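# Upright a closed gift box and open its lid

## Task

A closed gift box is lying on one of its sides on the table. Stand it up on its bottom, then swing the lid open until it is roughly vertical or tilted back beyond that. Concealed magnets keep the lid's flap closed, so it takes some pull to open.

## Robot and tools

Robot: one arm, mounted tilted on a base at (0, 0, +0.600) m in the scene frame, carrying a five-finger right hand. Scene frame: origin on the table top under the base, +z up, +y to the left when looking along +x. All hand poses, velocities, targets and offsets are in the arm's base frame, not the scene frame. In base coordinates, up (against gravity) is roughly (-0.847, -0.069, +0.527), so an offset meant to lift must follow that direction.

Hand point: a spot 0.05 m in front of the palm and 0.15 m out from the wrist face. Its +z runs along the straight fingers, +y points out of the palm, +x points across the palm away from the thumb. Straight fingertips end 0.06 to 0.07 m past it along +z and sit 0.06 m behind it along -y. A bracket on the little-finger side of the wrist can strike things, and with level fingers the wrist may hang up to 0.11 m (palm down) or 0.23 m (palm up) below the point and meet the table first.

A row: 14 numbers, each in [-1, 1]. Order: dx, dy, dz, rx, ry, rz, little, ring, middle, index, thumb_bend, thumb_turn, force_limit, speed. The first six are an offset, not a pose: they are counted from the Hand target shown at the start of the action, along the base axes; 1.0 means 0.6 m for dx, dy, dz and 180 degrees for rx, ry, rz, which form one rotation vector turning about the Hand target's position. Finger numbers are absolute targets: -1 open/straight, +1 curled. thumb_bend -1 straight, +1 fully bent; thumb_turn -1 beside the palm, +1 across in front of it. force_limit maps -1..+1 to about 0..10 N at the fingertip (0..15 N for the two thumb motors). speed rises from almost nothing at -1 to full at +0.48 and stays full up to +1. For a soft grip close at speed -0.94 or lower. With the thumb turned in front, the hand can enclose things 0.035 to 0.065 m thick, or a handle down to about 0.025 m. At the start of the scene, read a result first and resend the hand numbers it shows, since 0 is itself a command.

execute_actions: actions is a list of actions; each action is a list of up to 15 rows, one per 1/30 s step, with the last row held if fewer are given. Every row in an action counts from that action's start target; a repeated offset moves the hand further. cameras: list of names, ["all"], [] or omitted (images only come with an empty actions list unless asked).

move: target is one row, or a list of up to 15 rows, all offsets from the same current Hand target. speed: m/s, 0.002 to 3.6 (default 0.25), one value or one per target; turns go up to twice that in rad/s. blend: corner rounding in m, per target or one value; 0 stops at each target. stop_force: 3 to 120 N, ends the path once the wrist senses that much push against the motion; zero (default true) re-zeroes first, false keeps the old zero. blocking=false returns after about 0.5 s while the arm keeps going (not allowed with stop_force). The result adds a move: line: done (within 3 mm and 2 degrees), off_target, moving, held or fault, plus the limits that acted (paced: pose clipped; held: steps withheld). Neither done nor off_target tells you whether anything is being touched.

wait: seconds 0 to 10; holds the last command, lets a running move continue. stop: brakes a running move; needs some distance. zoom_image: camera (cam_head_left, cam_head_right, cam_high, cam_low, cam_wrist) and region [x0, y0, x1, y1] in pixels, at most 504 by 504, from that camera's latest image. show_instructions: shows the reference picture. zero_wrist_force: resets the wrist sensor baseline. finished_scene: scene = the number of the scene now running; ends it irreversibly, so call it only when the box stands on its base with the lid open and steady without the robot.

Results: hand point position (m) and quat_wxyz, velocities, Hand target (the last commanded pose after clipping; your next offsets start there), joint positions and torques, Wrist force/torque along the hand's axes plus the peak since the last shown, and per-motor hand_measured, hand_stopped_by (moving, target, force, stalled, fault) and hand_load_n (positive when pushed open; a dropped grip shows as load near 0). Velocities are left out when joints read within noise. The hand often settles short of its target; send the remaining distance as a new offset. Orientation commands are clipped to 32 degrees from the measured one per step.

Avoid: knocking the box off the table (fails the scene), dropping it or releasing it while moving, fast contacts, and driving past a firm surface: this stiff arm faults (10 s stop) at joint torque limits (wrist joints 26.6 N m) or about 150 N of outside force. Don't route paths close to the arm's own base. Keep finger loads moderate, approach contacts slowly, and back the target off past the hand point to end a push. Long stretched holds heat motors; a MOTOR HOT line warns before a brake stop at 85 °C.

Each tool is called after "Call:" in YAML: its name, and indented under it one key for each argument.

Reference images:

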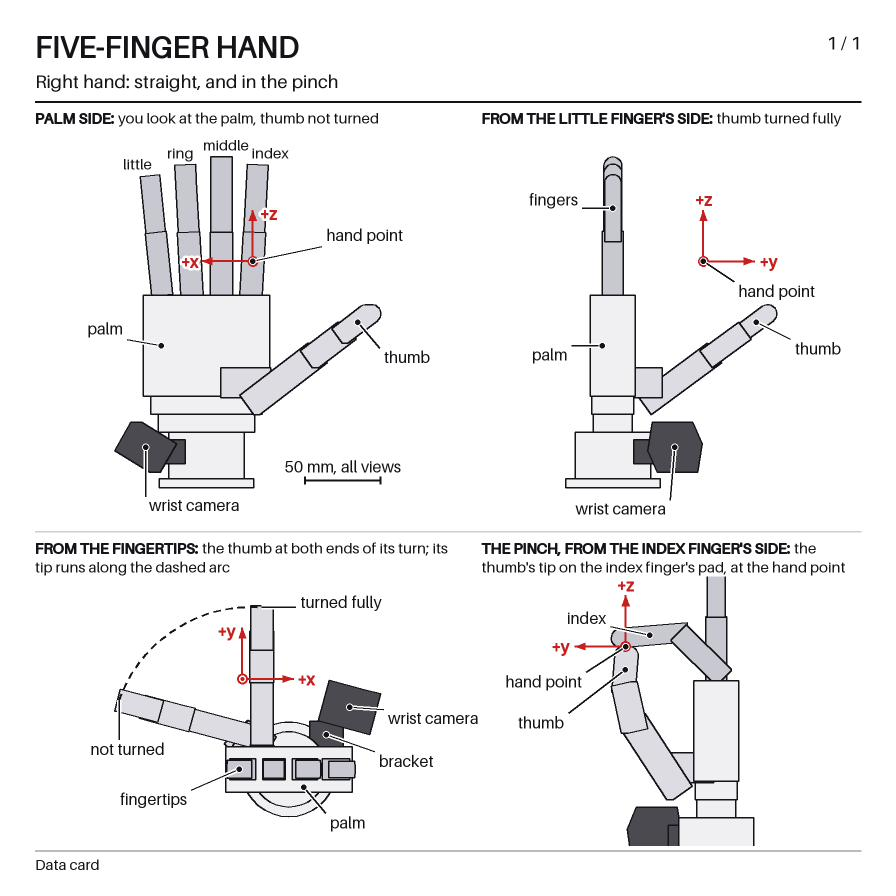

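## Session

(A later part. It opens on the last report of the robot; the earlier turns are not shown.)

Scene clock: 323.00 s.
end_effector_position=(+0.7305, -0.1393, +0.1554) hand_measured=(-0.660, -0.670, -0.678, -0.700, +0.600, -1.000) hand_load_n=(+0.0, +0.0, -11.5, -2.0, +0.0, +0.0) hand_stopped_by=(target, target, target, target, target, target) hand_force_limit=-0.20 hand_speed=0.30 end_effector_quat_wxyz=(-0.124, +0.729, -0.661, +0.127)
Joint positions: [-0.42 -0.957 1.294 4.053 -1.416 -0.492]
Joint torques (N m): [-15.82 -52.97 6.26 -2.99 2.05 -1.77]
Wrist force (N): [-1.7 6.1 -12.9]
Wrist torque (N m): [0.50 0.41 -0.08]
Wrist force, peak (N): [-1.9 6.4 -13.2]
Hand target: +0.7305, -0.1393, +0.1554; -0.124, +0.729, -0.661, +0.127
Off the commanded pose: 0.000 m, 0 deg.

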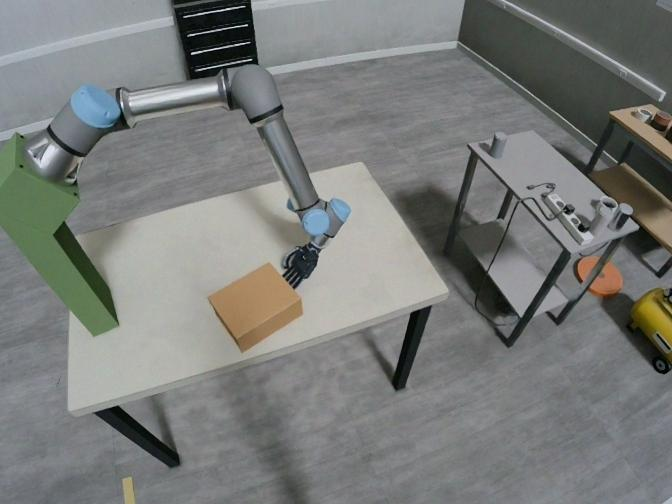

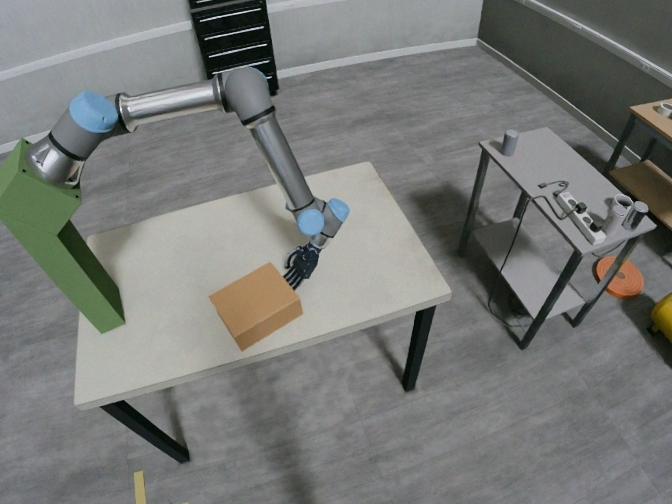

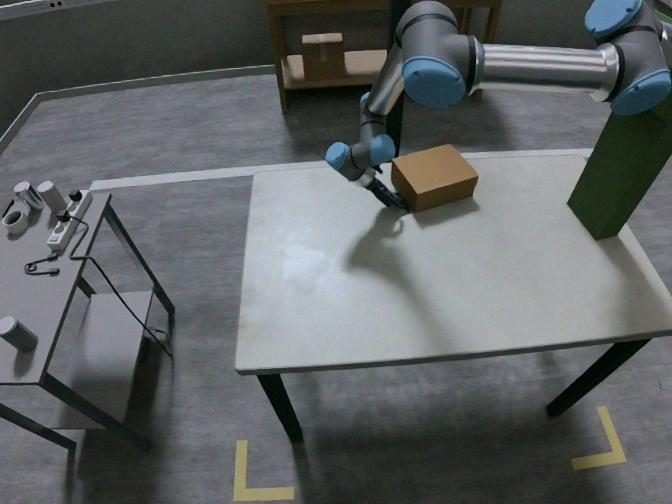

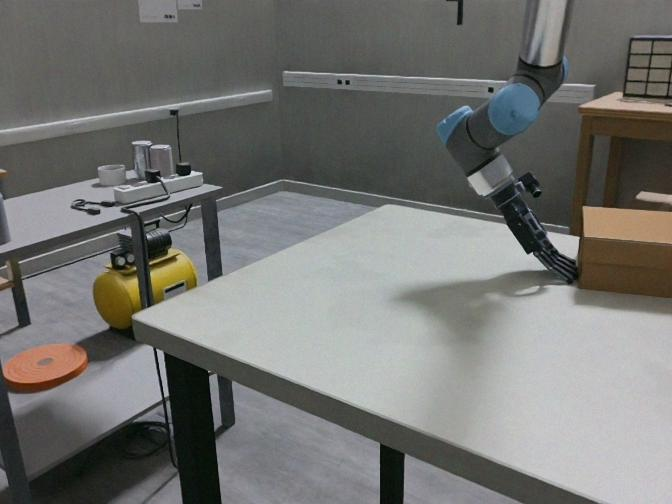

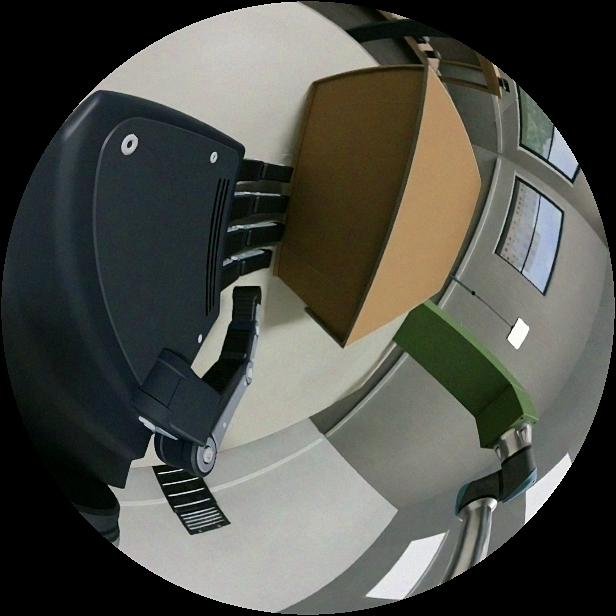

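Call:
move:
  target:
    - [-0.0130,-0.0005,0.0170,0,0,0,-0.66,-0.67,-0.68,-0.7,0.6,-1,-0.2,0.3]
    - [-0.0114,-0.0171,0.0174,0,0,0,-0.63,-0.67,-0.69,-0.64,0.6,-1,-0.2,0.3]
    - [-0.0428,-0.0214,-0.0335,0,0,0,-0.63,-0.67,-0.69,-0.64,0.6,-1,-0.2,0.3]
  speed: [0.05,0.1,0.06]
  cameras: ["cam_wrist"]

Call:
zoom_image:
  camera: "cam_wrist"
  region: [220, 100, 370, 320]

Scene clock: 327.20 s.
end_effector_position=(+0.7048, -0.1522, +0.1354) hand_measured=(-0.630, -0.670, -0.690, -0.640, +0.600, -1.000) hand_load_n=(+0.0, +0.0, +0.5, +0.0, +0.0, +0.0) hand_stopped_by=(target, target, target, target, target, target) hand_force_limit=-0.20 hand_speed=0.30 end_effector_quat_wxyz=(-0.124, +0.729, -0.661, +0.127)
Joint positions: [-0.452 -0.989 1.402 3.982 -1.406 -0.523]
Joint torques (N m): [2.43 -42.04 -13.37 0.04 -0.04 1.87]
Wrist force (N): [-1.7 1.1 -1.3]
Wrist torque (N m): [0.36 0.24 -0.11]
Wrist force, peak (N): [-1.6 6.4 -13.3]
Hand target: +0.7048, -0.1521, +0.1353; -0.124, +0.729, -0.661, +0.127
Off the commanded pose: 0.000 m, 0 deg.
move: done
Images, in order (width x height): cam_wrist 616x616.

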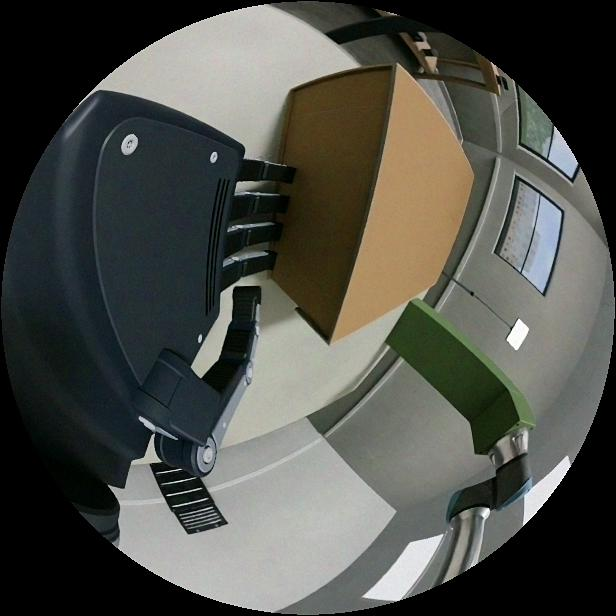

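Scaled by 2.291 from the camera's 616x616 image, which has a finer 880x880 frame.

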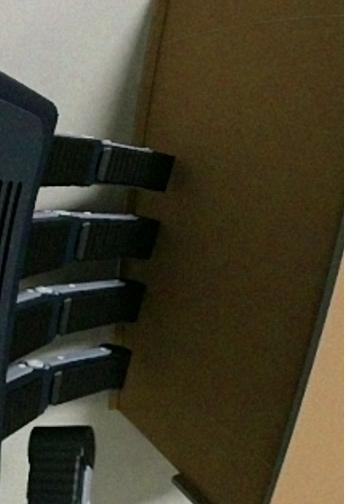

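Call:
move:
  target:
    - [0.0052,0.0012,0.0085,0,0,0,-0.63,-0.67,-0.69,-0.64,0.6,-1,-0.2,0.3]
    - [0.0082,-0.0149,0.0113,-0.0447,-0.0036,0.0279,-0.63,-0.68,-0.69,-0.66,0.6,-1,-0.2,0.3]
    - [-0.0152,-0.0258,-0.0276,-0.0447,-0.0036,0.0279,-0.63,-0.68,-0.69,-0.66,0.6,-1,-0.2,0.3]
  speed: [0.05,0.1,0.06]
  cameras: ["cam_wrist"]

Call:
zoom_image:
  camera: "cam_wrist"
  region: [220, 100, 370, 320]

Scene clock: 333.73 s.
end_effector_position=(+0.6956, -0.1677, +0.1187) hand_measured=(-0.630, -0.680, -0.690, -0.660, +0.600, -1.000) hand_load_n=(+0.0, +0.0, +0.0, +0.0, +0.0, +0.0) hand_stopped_by=(target, target, target, target, target, target) hand_force_limit=-0.20 hand_speed=0.30 end_effector_quat_wxyz=(-0.082, +0.763, -0.618, +0.171)
Joint positions: [-0.435 -0.997 1.473 3.861 -1.497 -0.631]
Joint torques (N m): [2.98 -56.59 -16.88 1.03 -0.9 2.03]
Wrist force (N): [-1.5 0.8 -1.2]
Wrist torque (N m): [0.33 0.22 -0.06]
Wrist force, peak (N): [-1.7 0.2 -2.1]
Hand target: +0.6957, -0.1676, +0.1188; -0.082, +0.763, -0.618, +0.171
Off the commanded pose: 0.000 m, 0 deg.
move: done
Images, in order (width x height): cam_wrist 616x616.

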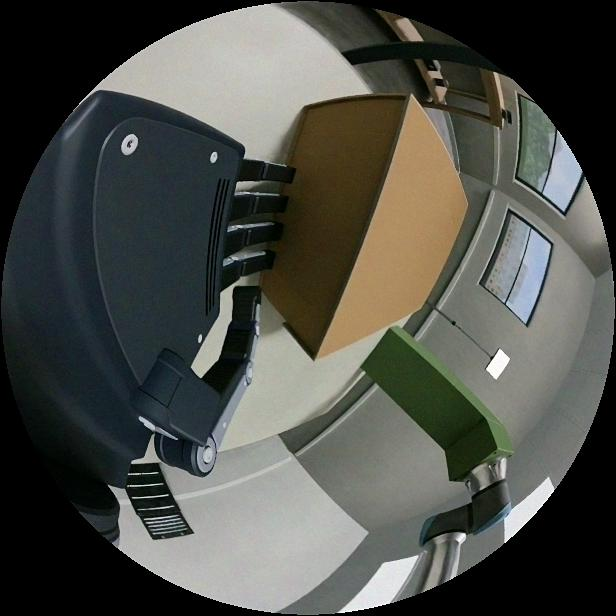

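Scaled by 2.291 from the camera's 616x616 image, which has a finer 880x880 frame.

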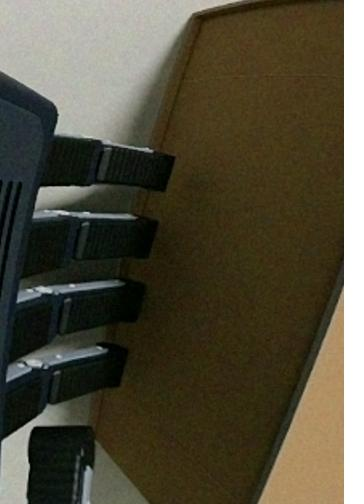

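Call:
move:
  target: [-0.0168,-0.0078,-0.0278,0,0,0,-0.63,-0.68,-0.69,-0.66,0.6,-1,-0.2,0.3]
  speed: 0.05
  cameras: ["cam_wrist"]

Call:
zoom_image:
  camera: "cam_wrist"
  region: [220, 100, 370, 320]

Scene clock: 335.13 s.
end_effector_position=(+0.6855, -0.1724, +0.1020) hand_measured=(-0.630, -0.680, -0.690, -0.660, +0.600, -1.000) hand_load_n=(+0.0, +0.5, +0.0, +0.0, +0.0, +0.0) hand_stopped_by=(target, target, target, target, target, target) hand_force_limit=-0.20 hand_speed=0.30 end_effector_quat_wxyz=(-0.082, +0.763, -0.618, +0.171)
Joint positions: [-0.448 -0.997 1.521 3.814 -1.492 -0.643]
Joint torques (N m): [2.54 -37.82 -14.58 1.09 -0.06 1.32]
Wrist force (N): [-1.3 1.2 -1.1]
Wrist torque (N m): [0.39 0.22 -0.03]
Wrist force, peak (N): [-1.6 -0.2 -2.3]
Hand target: +0.6856, -0.1723, +0.1021; -0.082, +0.763, -0.618, +0.171
Off the commanded pose: 0.000 m, 0 deg.
move: done
Images, in order (width x height): cam_wrist 616x616.

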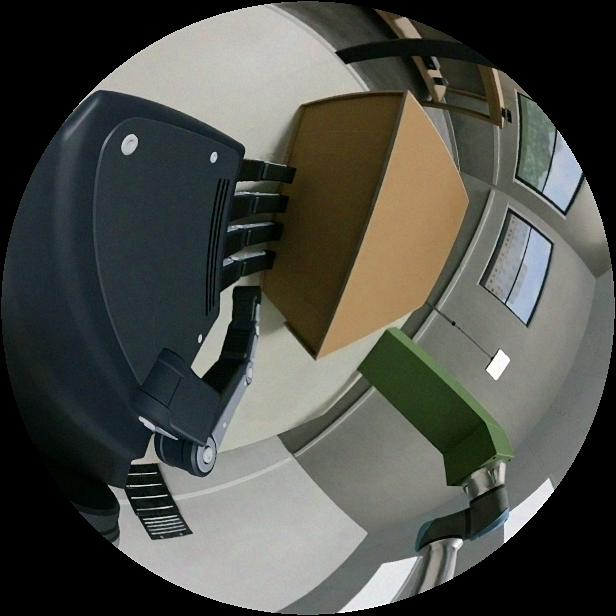

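Scaled by 2.291 from the camera's 616x616 image, which has a finer 880x880 frame.

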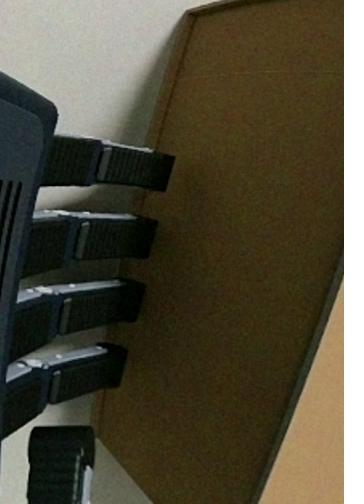

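Call:
move:
  target: [-0.0201,-0.0145,-0.0641,0,0,0,-0.63,-0.68,-0.69,-0.66,0.6,-1,-0.2,0.3]
  speed: 0.04
  cameras: ["cam_wrist"]

Call:
zoom_image:
  camera: "cam_wrist"
  region: [220, 100, 370, 320]

Scene clock: 337.07 s.
end_effector_position=(+0.6734, -0.1811, +0.0634) hand_measured=(-0.630, -0.680, -0.690, -0.660, +0.600, -1.000) hand_load_n=(+0.0, +0.0, -4.5, +0.0, +0.0, +0.0) hand_stopped_by=(target, target, target, target, target, target) hand_force_limit=-0.20 hand_speed=0.30 end_effector_quat_wxyz=(-0.082, +0.763, -0.618, +0.171) end_effector_velocity=(+0.001, +0.000, +0.003) end_effector_angular_velocity=(-0.002, -0.001, +0.002)
Joint positions: [-0.468 -0.967 1.587 3.721 -1.485 -0.662]
Joint velocities: [0 -0.003 -0.003 0.005 -0.001 -0.002]
Joint torques (N m): [-0.32 -52.86 -13.87 0.8 1.07 0.93]
Wrist force (N): [-2.2 3.1 -3.9]
Wrist torque (N m): [0.43 0.34 -0.07]
Wrist force, peak (N): [-2.1 3.2 -5.0]
Hand target: +0.6735, -0.1810, +0.0636; -0.082, +0.763, -0.618, +0.171
Off the commanded pose: 0.000 m, 0 deg.
move: done
Images, in order (width x height): cam_wrist 616x616.

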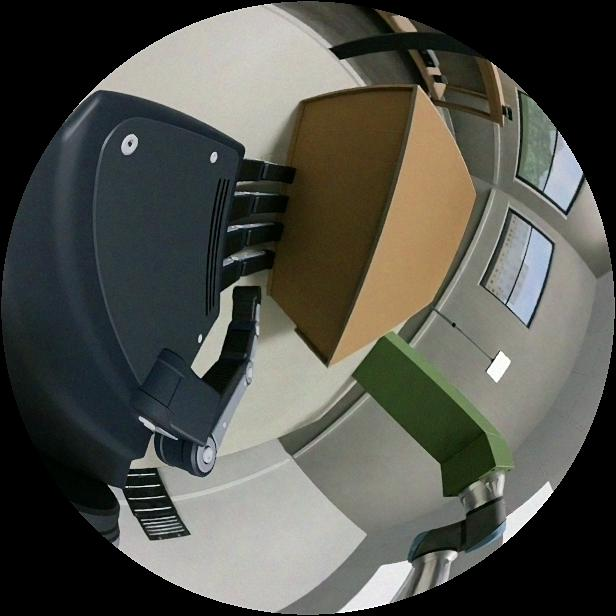

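Scaled by 2.291 from the camera's 616x616 image, which has a finer 880x880 frame.

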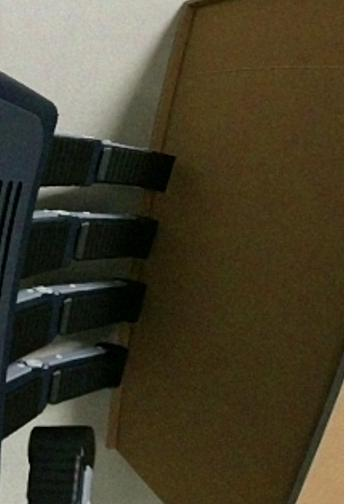

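Call:
move:
  target:
    - [-0.2594,-0.1003,0.2791,0,0,0,-0.63,-0.68,-0.69,-0.66,0.6,-1,-0.2,0.3]
    - [-0.4173,-0.3274,-0.0033,0.4233,-0.1430,-0.4583,-1,-1,-1,-1,-1,-1,-0.2,0.3]
  speed: [0.2,0.5]
  blend: [0.05,0]
  cameras: ["cam_wrist","cam_high"]

Scene clock: 344.83 s.
end_effector_position=(+0.4232, -0.3774, +0.0616) hand_measured=(-1.000, -1.000, -1.000, -1.000, -1.000, -1.000) hand_load_n=(+0.0, -0.5, +0.0, +0.0, +0.0, +0.0) hand_stopped_by=(target, target, target, target, target, target) hand_force_limit=-0.20 hand_speed=0.30 end_effector_quat_wxyz=(+0.483, +0.042, +0.873, +0.060)
Joint positions: [-1.44 -0.988 2.202 3.407 -0.557 0.279]
Joint torques (N m): [-18.35 -12.13 -9.67 -2.83 2.03 2.77]
Wrist force (N): [-1.1 1.5 -0.8]
Wrist torque (N m): [0.35 0.16 -0.06]
Wrist force, peak (N): [-2.1 2.7 -3.2]
Hand target: +0.4232, -0.3774, +0.0616; +0.483, +0.042, +0.873, +0.060
Off the commanded pose: 0.000 m, 0 deg.
move: done
Images, in order (width x height): cam_high 672x504, cam_wrist 616x616.

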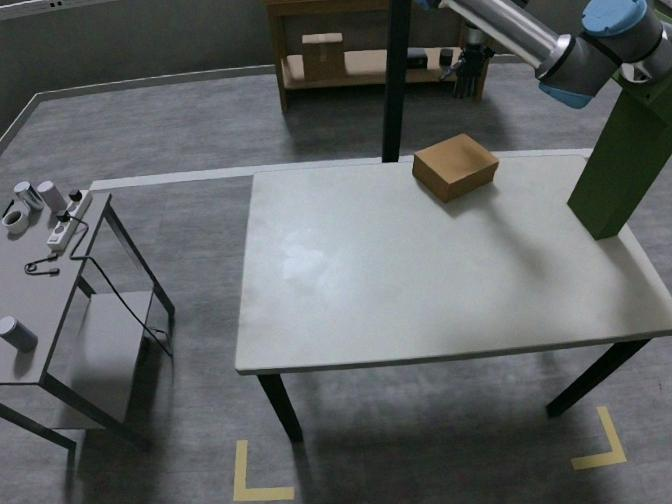

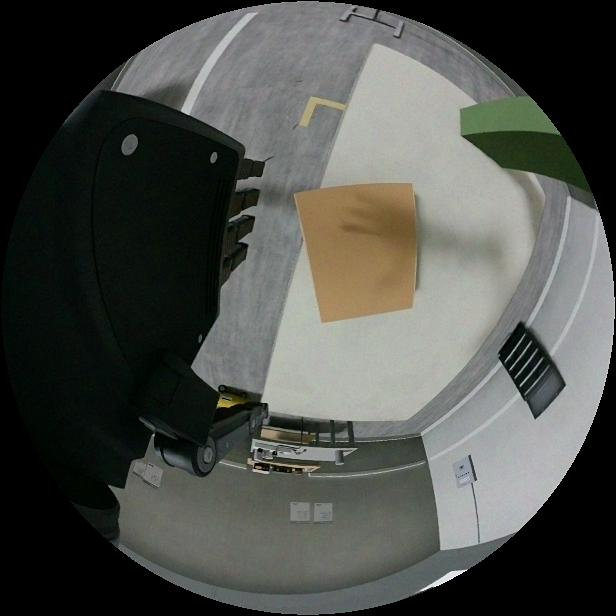

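Call:
move:
  target:
    - [0.3144,0.0200,-0.1372,0,0,0,-1,-1,-1,-1,-1,-1,-0.2,0.3]
    - [0.3191,0.4421,-0.0753,0,0,0,-1,-1,-1,-1,-1,-1,-0.2,0.3]
  speed: [0.15,0.08]
  cameras: ["cam_wrist","cam_head_left"]

Scene clock: 351.23 s.
end_effector_position=(+0.6146, -0.1121, +0.0165) hand_measured=(-1.000, -1.000, -1.000, -1.000, -1.000, -1.000) hand_load_n=(+0.0, +0.0, +0.0, +0.0, +0.0, +0.0) hand_stopped_by=(target, target, target, target, target, target) hand_force_limit=-0.20 hand_speed=0.30 end_effector_quat_wxyz=(+0.483, +0.042, +0.873, +0.060)
Joint positions: [-0.762 -0.689 2.235 2.341 -0.887 1.214]
Joint torques (N m): [-23.65 -17.33 -2.51 0.04 2.32 -2.49]
Wrist force (N): [-0.9 1.8 -0.7]
Wrist torque (N m): [0.38 0.16 -0.02]
Wrist force, peak (N): [-1.2 1.9 -2.2]
Hand target: +0.6146, -0.1122, +0.0165; +0.483, +0.042, +0.873, +0.060
Off the commanded pose: 0.000 m, 0 deg.
move: done
Images, in order (width x height): cam_head_left 672x504, cam_wrist 616x616.

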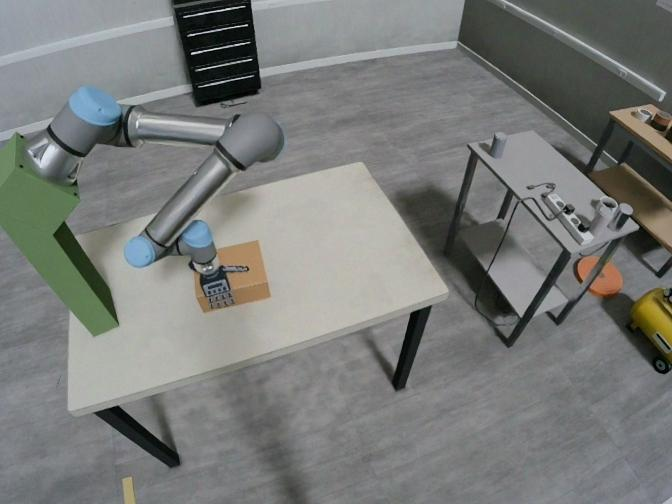

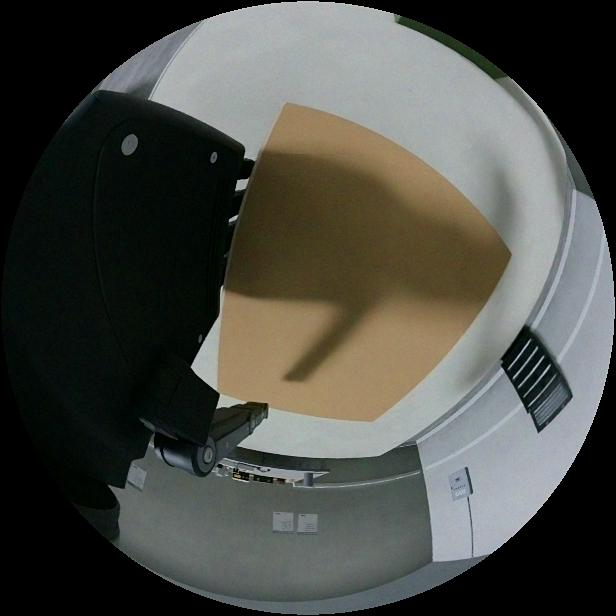

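Call:
move:
  target:
    - [-0.2319,-0.0648,0.1375,0,0,0,-1,-1,-1,-1,-1,-1,-0.2,0.3]
    - [0.0617,0.0644,0.4984,-0.3165,0.1098,0.4158,-0.63,-0.68,-0.69,-0.66,0.6,-1,-0.2,0.3]
    - [0.2189,0.0870,0.3321,-0.3165,0.1098,0.4158,-0.63,-0.68,-0.69,-0.66,0.6,-1,-0.2,0.3]
  speed: [0.2,0.4,0.2]
  blend: [0.02,0.03,0]
  cameras: ["cam_wrist","cam_head_left"]

Scene clock: 358.07 s.
end_effector_position=(+0.7459, -0.0599, +0.2158) hand_measured=(-0.630, -0.680, -0.690, -0.660, +0.600, -1.000) hand_load_n=(+0.0, +0.0, +0.0, +0.0, +0.0, +0.0) hand_stopped_by=(target, target, target, target, target, target) hand_force_limit=-0.20 hand_speed=0.30 end_effector_quat_wxyz=(-0.173, +0.681, -0.708, +0.072)
Joint positions: [-0.361 -0.983 1.189 4.221 -1.321 -0.286]
Joint torques (N m): [-15.22 -43.89 -2.69 -1.12 1.88 -2.39]
Wrist force (N): [-1.5 1.3 -1.3]
Wrist torque (N m): [0.39 0.22 -0.09]
Wrist force, peak (N): [-1.5 1.7 -3.0]
Hand target: +0.7460, -0.0600, +0.2157; -0.173, +0.681, -0.708, +0.072
Off the commanded pose: 0.000 m, 0 deg.
move: done; blend cut to 0 m at target 2
Images, in order (width x height): cam_head_left 672x504, cam_wrist 616x616.

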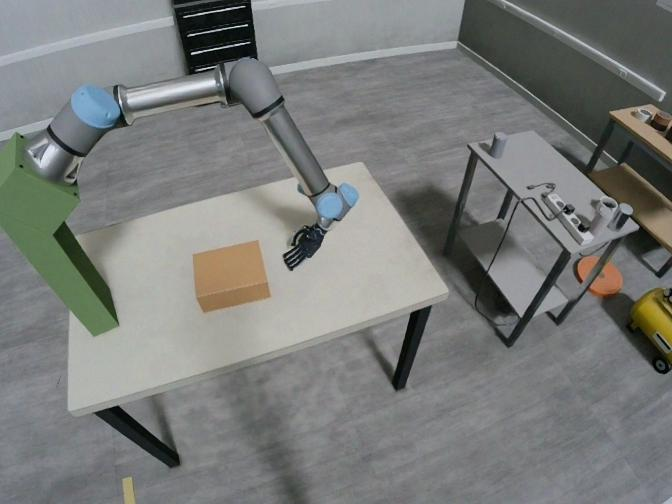

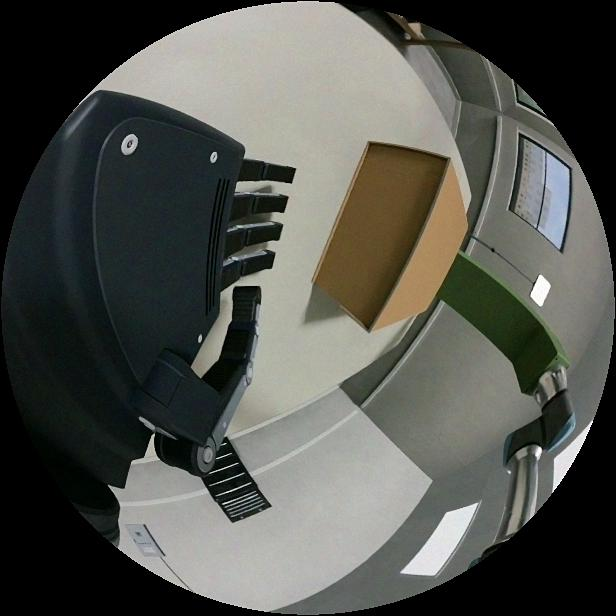

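Call:
move:
  target:
    - [-0.2885,0.0531,-0.4556,0,0,0,-0.63,-0.68,-0.69,-0.66,0.6,-1,-0.2,0.3]
    - [-0.3772,0.0746,-0.5951,0,0,0,-0.63,-0.68,-0.69,-0.66,0.6,-1,-0.2,0.3]
  speed: [0.08,0.03]
  stop_force: 9
  cameras: ["cam_wrist","cam_head_left"]

Call:
zoom_image:
  camera: "cam_wrist"
  region: [220, 100, 370, 320]

Scene clock: 365.90 s.
end_effector_position=(+0.5424, -0.0207, -0.1056) hand_measured=(-0.630, -0.680, -0.690, -0.660, +0.600, -1.000) hand_load_n=(+1.0, +0.5, +0.0, +0.0, +0.0, +0.0) hand_stopped_by=(target, target, target, target, target, target) hand_force_limit=-0.20 hand_speed=0.30 end_effector_quat_wxyz=(-0.173, +0.681, -0.708, +0.072)
Joint positions: [-0.43 -0.865 2.095 3.215 -1.302 -0.355]
Joint torques (N m): [7.49 -24.96 -1.22 -2.04 -1.34 2.78]
Wrist force (N): [-0.7 0.3 -2.6]
Wrist torque (N m): [0.56 0.34 -0.11]
Wrist force, peak (N): [1.3 -8.0 -16.1]
Hand target: +0.5424, -0.0208, -0.1056; -0.173, +0.681, -0.708, +0.072 (not the last commanded pose)
Off the commanded pose: 0.043 m, 0 deg.
move: contact; path passed 1 of 2 targets
Images, in order (width x height): cam_head_left 672x504, cam_wrist 616x616.

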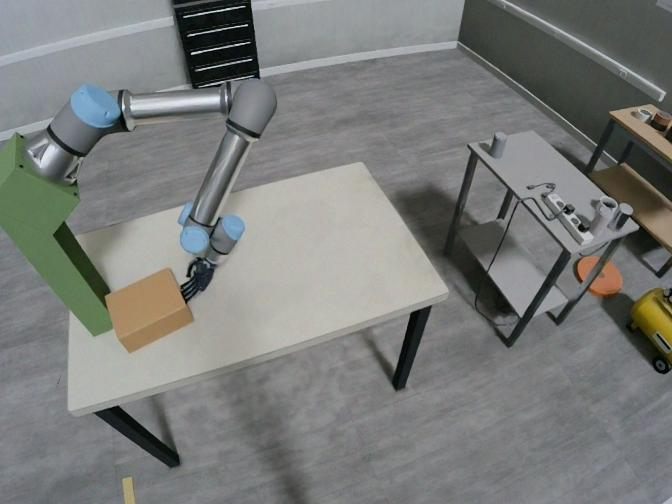

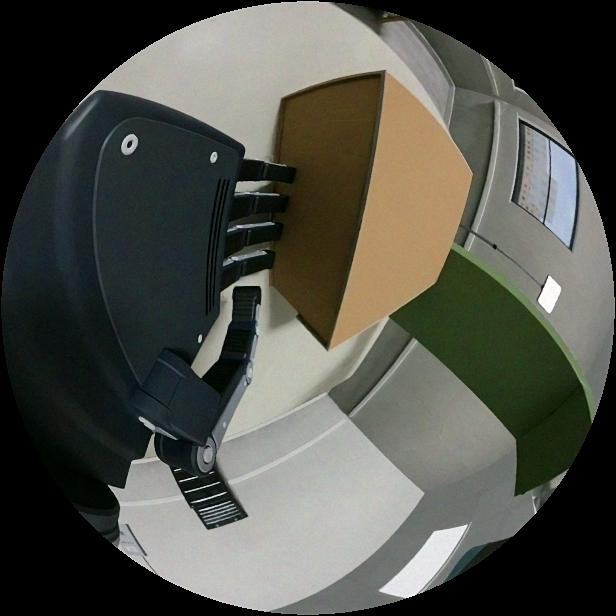

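Scaled by 2.291 from the camera's 616x616 image, which has a finer 880x880 frame.

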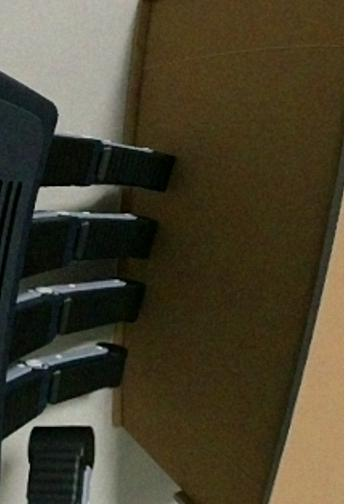

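Call:
move:
  target:
    - [0.0071,-0.0017,0.0112,0,0,0,-0.63,-0.68,-0.69,-0.66,0.6,-1,-0.2,0.3]
    - [0.0066,-0.0512,0.0039,0,0,0,-0.63,-0.68,-0.69,-0.66,0.6,-1,-0.2,0.3]
  speed: [0.05,0.1]

Call:
move:
  target: [-0.0399,0.0096,-0.0628,0,0,0,-0.63,-0.68,-0.69,-0.66,0.6,-1,-0.2,0.3]
  speed: 0.02
  stop_force: 8
  cameras: ["cam_wrist","cam_head_left"]

Call:
zoom_image:
  camera: "cam_wrist"
  region: [220, 100, 370, 320]

Scene clock: 369.50 s.
end_effector_position=(+0.5464, -0.0515, -0.1032) hand_measured=(-0.630, -0.680, -0.690, -0.660, +0.600, -1.000) hand_load_n=(+0.0, +0.5, +0.0, +0.5, +0.0, +0.0) hand_stopped_by=(target, target, target, target, target, target) hand_force_limit=-0.20 hand_speed=0.30 end_effector_quat_wxyz=(-0.173, +0.681, -0.708, +0.071)
Joint positions: [-0.481 -0.865 2.068 3.256 -1.289 -0.406]
Joint torques (N m): [-4.17 -42.85 22.57 -2.73 -2.97 2.2]
Wrist force (N): [-1.2 1.8 -1.0]
Wrist torque (N m): [0.45 0.17 -0.07]
Wrist force, peak (N): [-2.3 1.7 -1.4]
Hand target: +0.5464, -0.0515, -0.1032; -0.173, +0.681, -0.708, +0.072
Off the commanded pose: 0.000 m, 0 deg.
move: done

Scene clock: 370.93 s.
end_effector_position=(+0.5426, -0.0506, -0.1091) hand_measured=(-0.630, -0.680, -0.690, -0.660, +0.600, -1.000) hand_load_n=(+0.0, +1.0, +1.0, +0.0, +0.0, +0.0) hand_stopped_by=(target, target, target, target, target, target) hand_force_limit=-0.20 hand_speed=0.30 end_effector_quat_wxyz=(-0.173, +0.681, -0.708, +0.072)
Joint positions: [-0.483 -0.854 2.077 3.236 -1.289 -0.408]
Joint torques (N m): [5.52 -39.9 0.07 -1.62 -2.76 2.2]
Wrist force (N): [0.3 -1.0 -3.6]
Wrist torque (N m): [0.66 0.33 -0.05]
Wrist force, peak (N): [1.8 -5.9 -12.1]
Hand target: +0.5426, -0.0506, -0.1091; -0.173, +0.681, -0.708, +0.072 (not the last commanded pose)
Off the commanded pose: 0.038 m, 0 deg.
move: contact
Images, in order (width x height): cam_head_left 672x504, cam_wrist 616x616.

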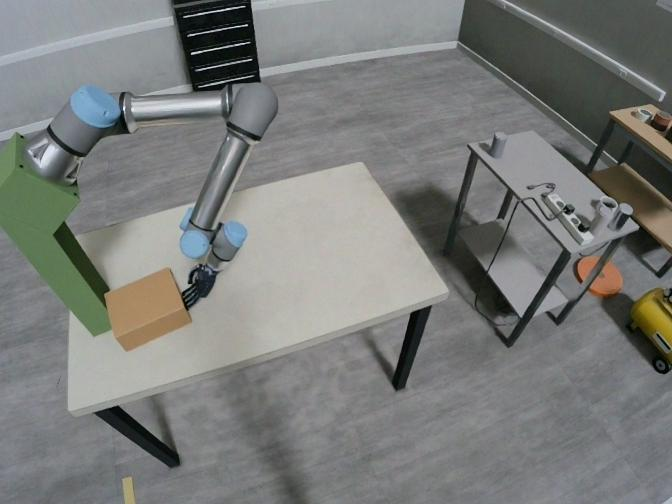

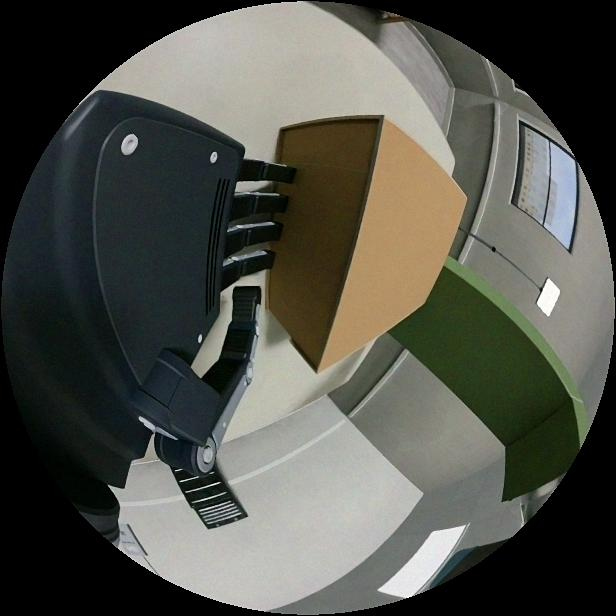

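Scaled by 2.291 from the camera's 616x616 image, which has a finer 880x880 frame.

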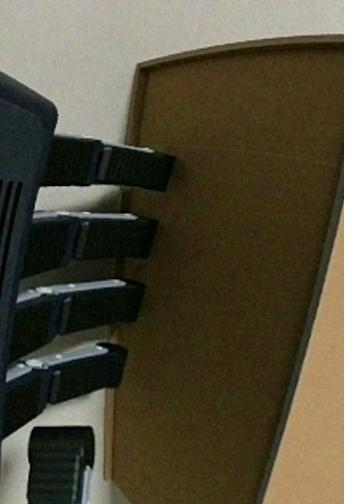

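Call:
move:
  target: [-0.0222,0.0054,-0.0349,0,0,0,-0.63,-0.68,-0.69,-0.66,0.6,-1,-0.2,0.3]
  speed: 0.015
  stop_force: 15
  cameras: ["cam_wrist","cam_high"]

Call:
zoom_image:
  camera: "cam_high"
  region: [470, 120, 672, 272]

Scene clock: 372.70 s.
end_effector_position=(+0.5422, -0.0505, -0.1101) hand_measured=(-0.630, -0.680, -0.690, -0.660, +0.600, -1.000) hand_load_n=(+0.0, +1.0, +0.5, +0.0, +0.0, +0.0) hand_stopped_by=(target, target, target, target, target, target) hand_force_limit=-0.20 hand_speed=0.30 end_effector_quat_wxyz=(-0.173, +0.681, -0.708, +0.072)
Joint positions: [-0.483 -0.852 2.079 3.231 -1.289 -0.408]
Joint torques (N m): [8.58 -12.77 7.23 1.6 -0.87 2.67]
Wrist force (N): [3.0 -8.4 -18.8]
Wrist torque (N m): [1.41 1.09 -0.24]
Wrist force, peak (N): [1.3 -14.8 -31.2]
Hand target: +0.5422, -0.0505, -0.1101; -0.173, +0.681, -0.708, +0.072 (not the last commanded pose)
Off the commanded pose: 0.024 m, 0 deg.
move: contact
Images, in order (width x height): cam_high 672x504, cam_wrist 616x616.

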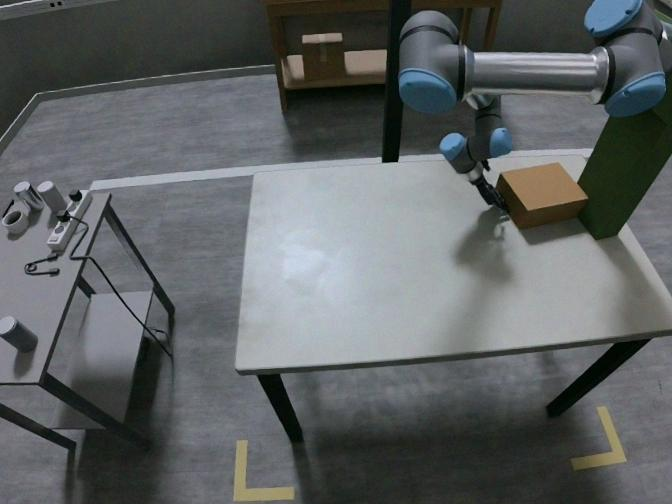

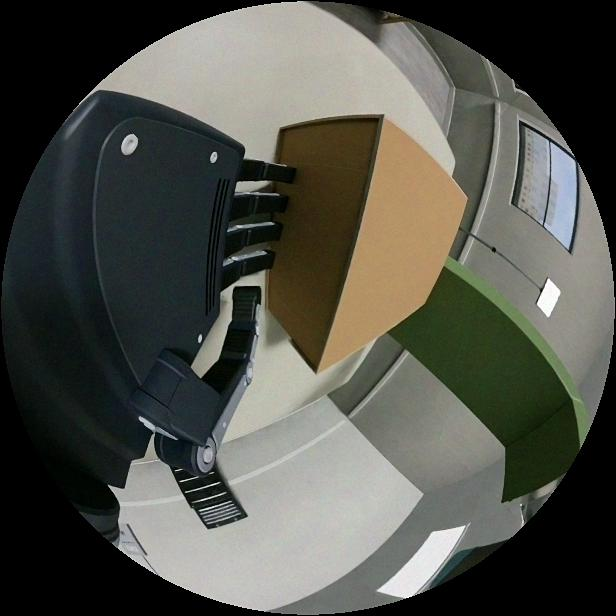

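Scaled by 2.495 from the camera's 672x504 image, which has a finer 960x720 frame.

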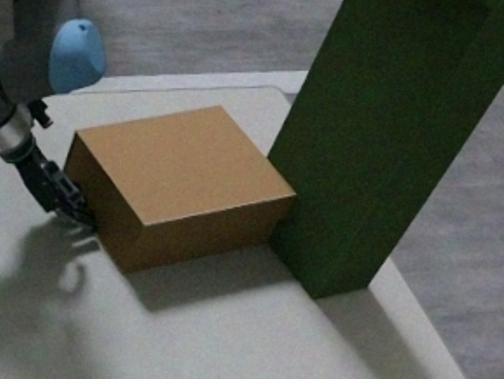

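Call:
move:
  target:
    - [0.0176,0.0019,0.0284,0,0,0,-0.63,-0.68,-0.69,-0.66,0.6,-1,-0.2,0.3]
    - [0.0111,0.0816,0.0283,-0.0499,-0.0040,0.0311,-0.63,-0.68,-0.69,-0.66,0.6,-1,-0.2,0.3]
  speed: [0.05,0.12]

Call:
move:
  target: [-0.0438,-0.0047,-0.0708,0,0,0,-0.63,-0.68,-0.69,-0.66,0.6,-1,-0.2,0.3]
  speed: 0.02
  stop_force: 6
  cameras: ["cam_wrist"]

Call:
zoom_image:
  camera: "cam_wrist"
  region: [220, 100, 370, 320]

Scene clock: 375.30 s.
end_effector_position=(+0.5488, -0.0015, -0.0931) hand_measured=(-0.630, -0.680, -0.690, -0.660, +0.600, -1.000) hand_load_n=(+0.0, +0.0, +0.0, +0.0, +0.0, +0.0) hand_stopped_by=(target, target, target, target, target, target) hand_force_limit=-0.20 hand_speed=0.30 end_effector_quat_wxyz=(-0.127, +0.725, -0.665, +0.123)
Joint positions: [-0.321 -0.897 2.09 3.188 -1.44 -0.386]
Joint torques (N m): [2.85 -28.48 -1.88 0.6 -0.05 0.26]
Wrist force (N): [-1.4 1.5 -1.1]
Wrist torque (N m): [0.40 0.20 -0.15]
Wrist force, peak (N): [3.0 -8.4 -19.2]
Hand target: +0.5489, -0.0015, -0.0931; -0.127, +0.726, -0.665, +0.123
Off the commanded pose: 0.000 m, 0 deg.
move: done

Scene clock: 377.57 s.
end_effector_position=(+0.5364, -0.0029, -0.1133) hand_measured=(-0.630, -0.680, -0.690, -0.660, +0.600, -1.000) hand_load_n=(+0.0, +0.0, +1.0, +0.0, +0.0, +0.0) hand_stopped_by=(target, target, target, target, target, target) hand_force_limit=-0.20 hand_speed=0.30 end_effector_quat_wxyz=(-0.127, +0.726, -0.665, +0.123)
Joint positions: [-0.331 -0.857 2.12 3.119 -1.437 -0.396]
Joint torques (N m): [11.15 -30.46 1.63 -1.3 -2.56 2.7]
Wrist force (N): [0.4 -1.5 -6.8]
Wrist torque (N m): [0.74 0.43 -0.08]
Wrist force, peak (N): [-0.2 -7.4 -18.0]
Hand target: +0.5364, -0.0029, -0.1133; -0.127, +0.726, -0.665, +0.123 (not the last commanded pose)
Off the commanded pose: 0.026 m, 0 deg.
move: contact
Images, in order (width x height): cam_wrist 616x616.

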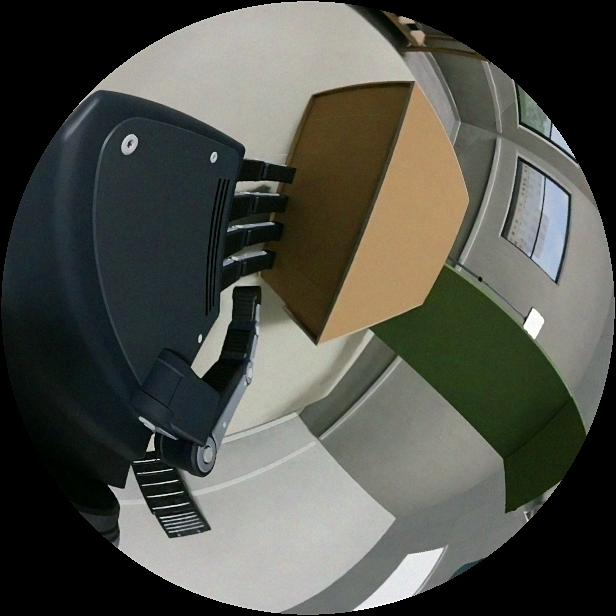

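Scaled by 2.291 from the camera's 616x616 image, which has a finer 880x880 frame.

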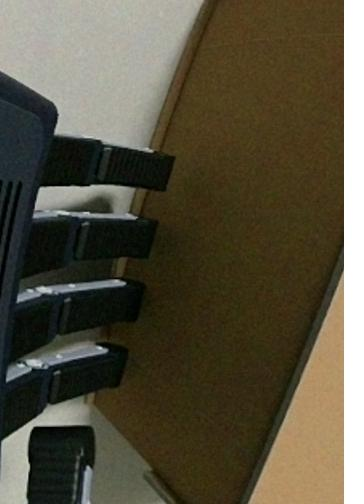

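Call:
move:
  target: [0.0226,0.0018,-0.0141,0,0,0,-0.63,-0.68,-0.69,-0.66,0.6,-1,-0.2,0.3]
  speed: 0.012
  stop_force: 12
  cameras: ["cam_wrist"]

Call:
zoom_image:
  camera: "cam_wrist"
  region: [220, 100, 370, 320]

Scene clock: 379.87 s.
end_effector_position=(+0.5458, -0.0021, -0.1192) hand_measured=(-0.630, -0.680, -0.688, -0.660, +0.600, -1.000) hand_load_n=(+0.0, +0.0, -8.0, +0.5, +0.0, +0.0) hand_stopped_by=(target, target, target, target, target, target) hand_force_limit=-0.20 hand_speed=0.30 end_effector_quat_wxyz=(-0.127, +0.726, -0.665, +0.123)
Joint positions: [-0.324 -0.833 2.09 3.124 -1.44 -0.389]
Joint torques (N m): [-10.9 -31.58 29.31 -0.38 1.7 -2.08]
Wrist force (N): [-0.9 -2.0 -20.7]
Wrist torque (N m): [1.17 0.63 -0.20]
Wrist force, peak (N): [-1.8 -1.5 -27.1]
Hand target: +0.5458, -0.0021, -0.1192; -0.127, +0.726, -0.665, +0.123 (not the last commanded pose)
Off the commanded pose: 0.005 m, 0 deg.
move: contact
Images, in order (width x height): cam_wrist 616x616.

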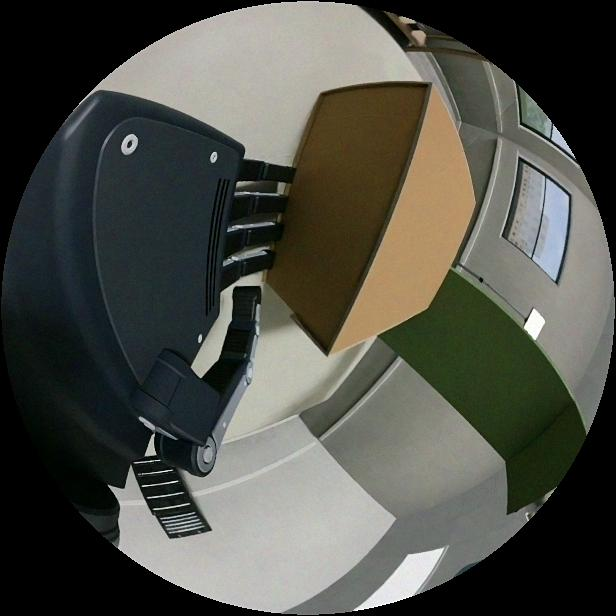

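Scaled by 2.291 from the camera's 616x616 image, which has a finer 880x880 frame.

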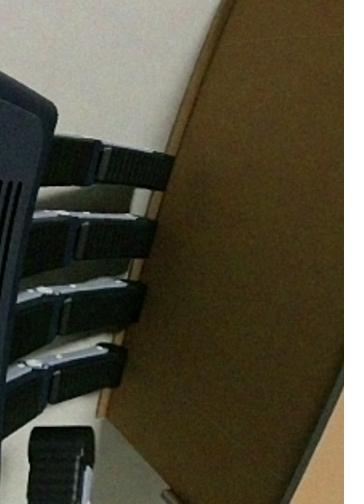

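Call:
execute_actions:
  actions:
    - [[0,0,0,0,0,0,-0.63,-0.68,-0.69,-0.66,0.6,1,-0.2,0.3]]

Call:
execute_actions:
  actions:
    - [[0,0,0,0,0,0,-0.63,-0.68,-0.69,-0.66,-0.2,1,-0.2,0.0]]

Call:
execute_actions:
  actions:
    - [[0,0,0,0,0,0,-0.63,-0.68,-0.69,-0.66,-0.3,1,-0.2,-0.5]]

Call:
execute_actions:
  actions:
    - [[0,0,0,0,0,0,-0.63,-0.68,-0.69,-0.66,-0.34,1,-0.2,-0.5]]
  cameras: ["cam_wrist"]

Call:
zoom_image:
  camera: "cam_wrist"
  region: [220, 150, 440, 400]

Scene clock: 381.47 s.
end_effector_position=(+0.5458, -0.0021, -0.1192) hand_measured=(-0.630, -0.680, -0.688, -0.660, +0.600, +1.000) hand_load_n=(+0.0, +0.0, -8.0, +0.0, +0.0, +0.0) hand_stopped_by=(target, target, target, target, target, target) hand_force_limit=-0.20 hand_speed=0.30 end_effector_quat_wxyz=(-0.127, +0.726, -0.665, +0.123)
Joint positions: [-0.324 -0.833 2.09 3.124 -1.44 -0.389]
Joint torques (N m): [-10.49 -31.66 27.16 -0.34 1.29 -2.27]
Wrist force (N): [-0.7 -1.8 -20.8]
Wrist torque (N m): [1.14 0.63 -0.20]
Wrist force, peak (N): [-0.6 -1.9 -21.0]
Hand target: +0.5458, -0.0021, -0.1192; -0.127, +0.726, -0.665, +0.123
Off the commanded pose: 0.000 m, 0 deg.

Scene clock: 382.30 s.
end_effector_position=(+0.5458, -0.0021, -0.1192) hand_measured=(-0.630, -0.680, -0.688, -0.660, -0.200, +1.000) hand_load_n=(+0.0, +0.0, -8.0, +0.0, -0.5, +0.0) hand_stopped_by=(target, target, target, target, target, target) hand_force_limit=-0.20 hand_speed=0.00 end_effector_quat_wxyz=(-0.127, +0.726, -0.665, +0.123)
Joint positions: [-0.324 -0.833 2.09 3.124 -1.44 -0.389]
Joint torques (N m): [-10.13 -31.77 26.63 0.08 0.8 -2.09]
Wrist force (N): [-0.7 -2.2 -20.6]
Wrist torque (N m): [1.16 0.62 -0.19]
Wrist force, peak (N): [-0.6 -1.8 -21.0]
Hand target: +0.5458, -0.0021, -0.1192; -0.127, +0.726, -0.665, +0.123
Off the commanded pose: 0.000 m, 0 deg.

Scene clock: 383.00 s.
end_effector_position=(+0.5458, -0.0021, -0.1192) hand_measured=(-0.630, -0.680, -0.688, -0.660, -0.300, +1.000) hand_load_n=(+0.0, +0.0, -8.0, +0.0, +0.0, +0.0) hand_stopped_by=(target, target, target, target, target, target) hand_force_limit=-0.20 hand_speed=-0.50 end_effector_quat_wxyz=(-0.127, +0.726, -0.665, +0.123)
Joint positions: [-0.324 -0.833 2.09 3.124 -1.44 -0.389]
Joint torques (N m): [-9.96 -30.36 25.33 0.23 0.43 -2.14]
Wrist force (N): [-0.8 -2.0 -20.6]
Wrist torque (N m): [1.15 0.63 -0.19]
Wrist force, peak (N): [-0.7 -1.7 -21.0]
Hand target: +0.5458, -0.0021, -0.1192; -0.127, +0.726, -0.665, +0.123
Off the commanded pose: 0.000 m, 0 deg.

Scene clock: 383.70 s.
end_effector_position=(+0.5458, -0.0021, -0.1192) hand_measured=(-0.630, -0.680, -0.688, -0.660, -0.340, +1.000) hand_load_n=(+0.5, +0.0, -8.5, +0.0, +0.0, +0.0) hand_stopped_by=(target, target, target, target, target, target) hand_force_limit=-0.20 hand_speed=-0.50 end_effector_quat_wxyz=(-0.127, +0.726, -0.665, +0.123)
Joint positions: [-0.324 -0.833 2.09 3.124 -1.44 -0.389]
Joint torques (N m): [-9.67 -30.8 24.5 0.4 0.08 -2.19]
Wrist force (N): [-0.9 -1.9 -20.7]
Wrist torque (N m): [1.15 0.64 -0.20]
Wrist force, peak (N): [-1.0 -1.9 -20.9]
Hand target: +0.5458, -0.0021, -0.1192; -0.127, +0.726, -0.665, +0.123
Off the commanded pose: 0.000 m, 0 deg.
Images, in order (width x height): cam_wrist 616x616.

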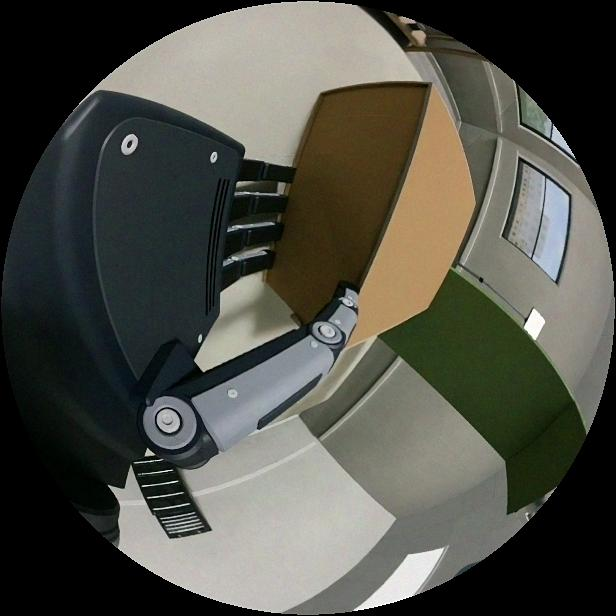

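Scaled by 2.016 from the camera's 616x616 image, which has a finer 880x880 frame.

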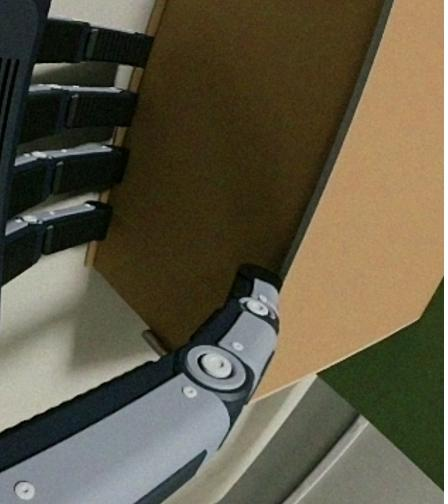

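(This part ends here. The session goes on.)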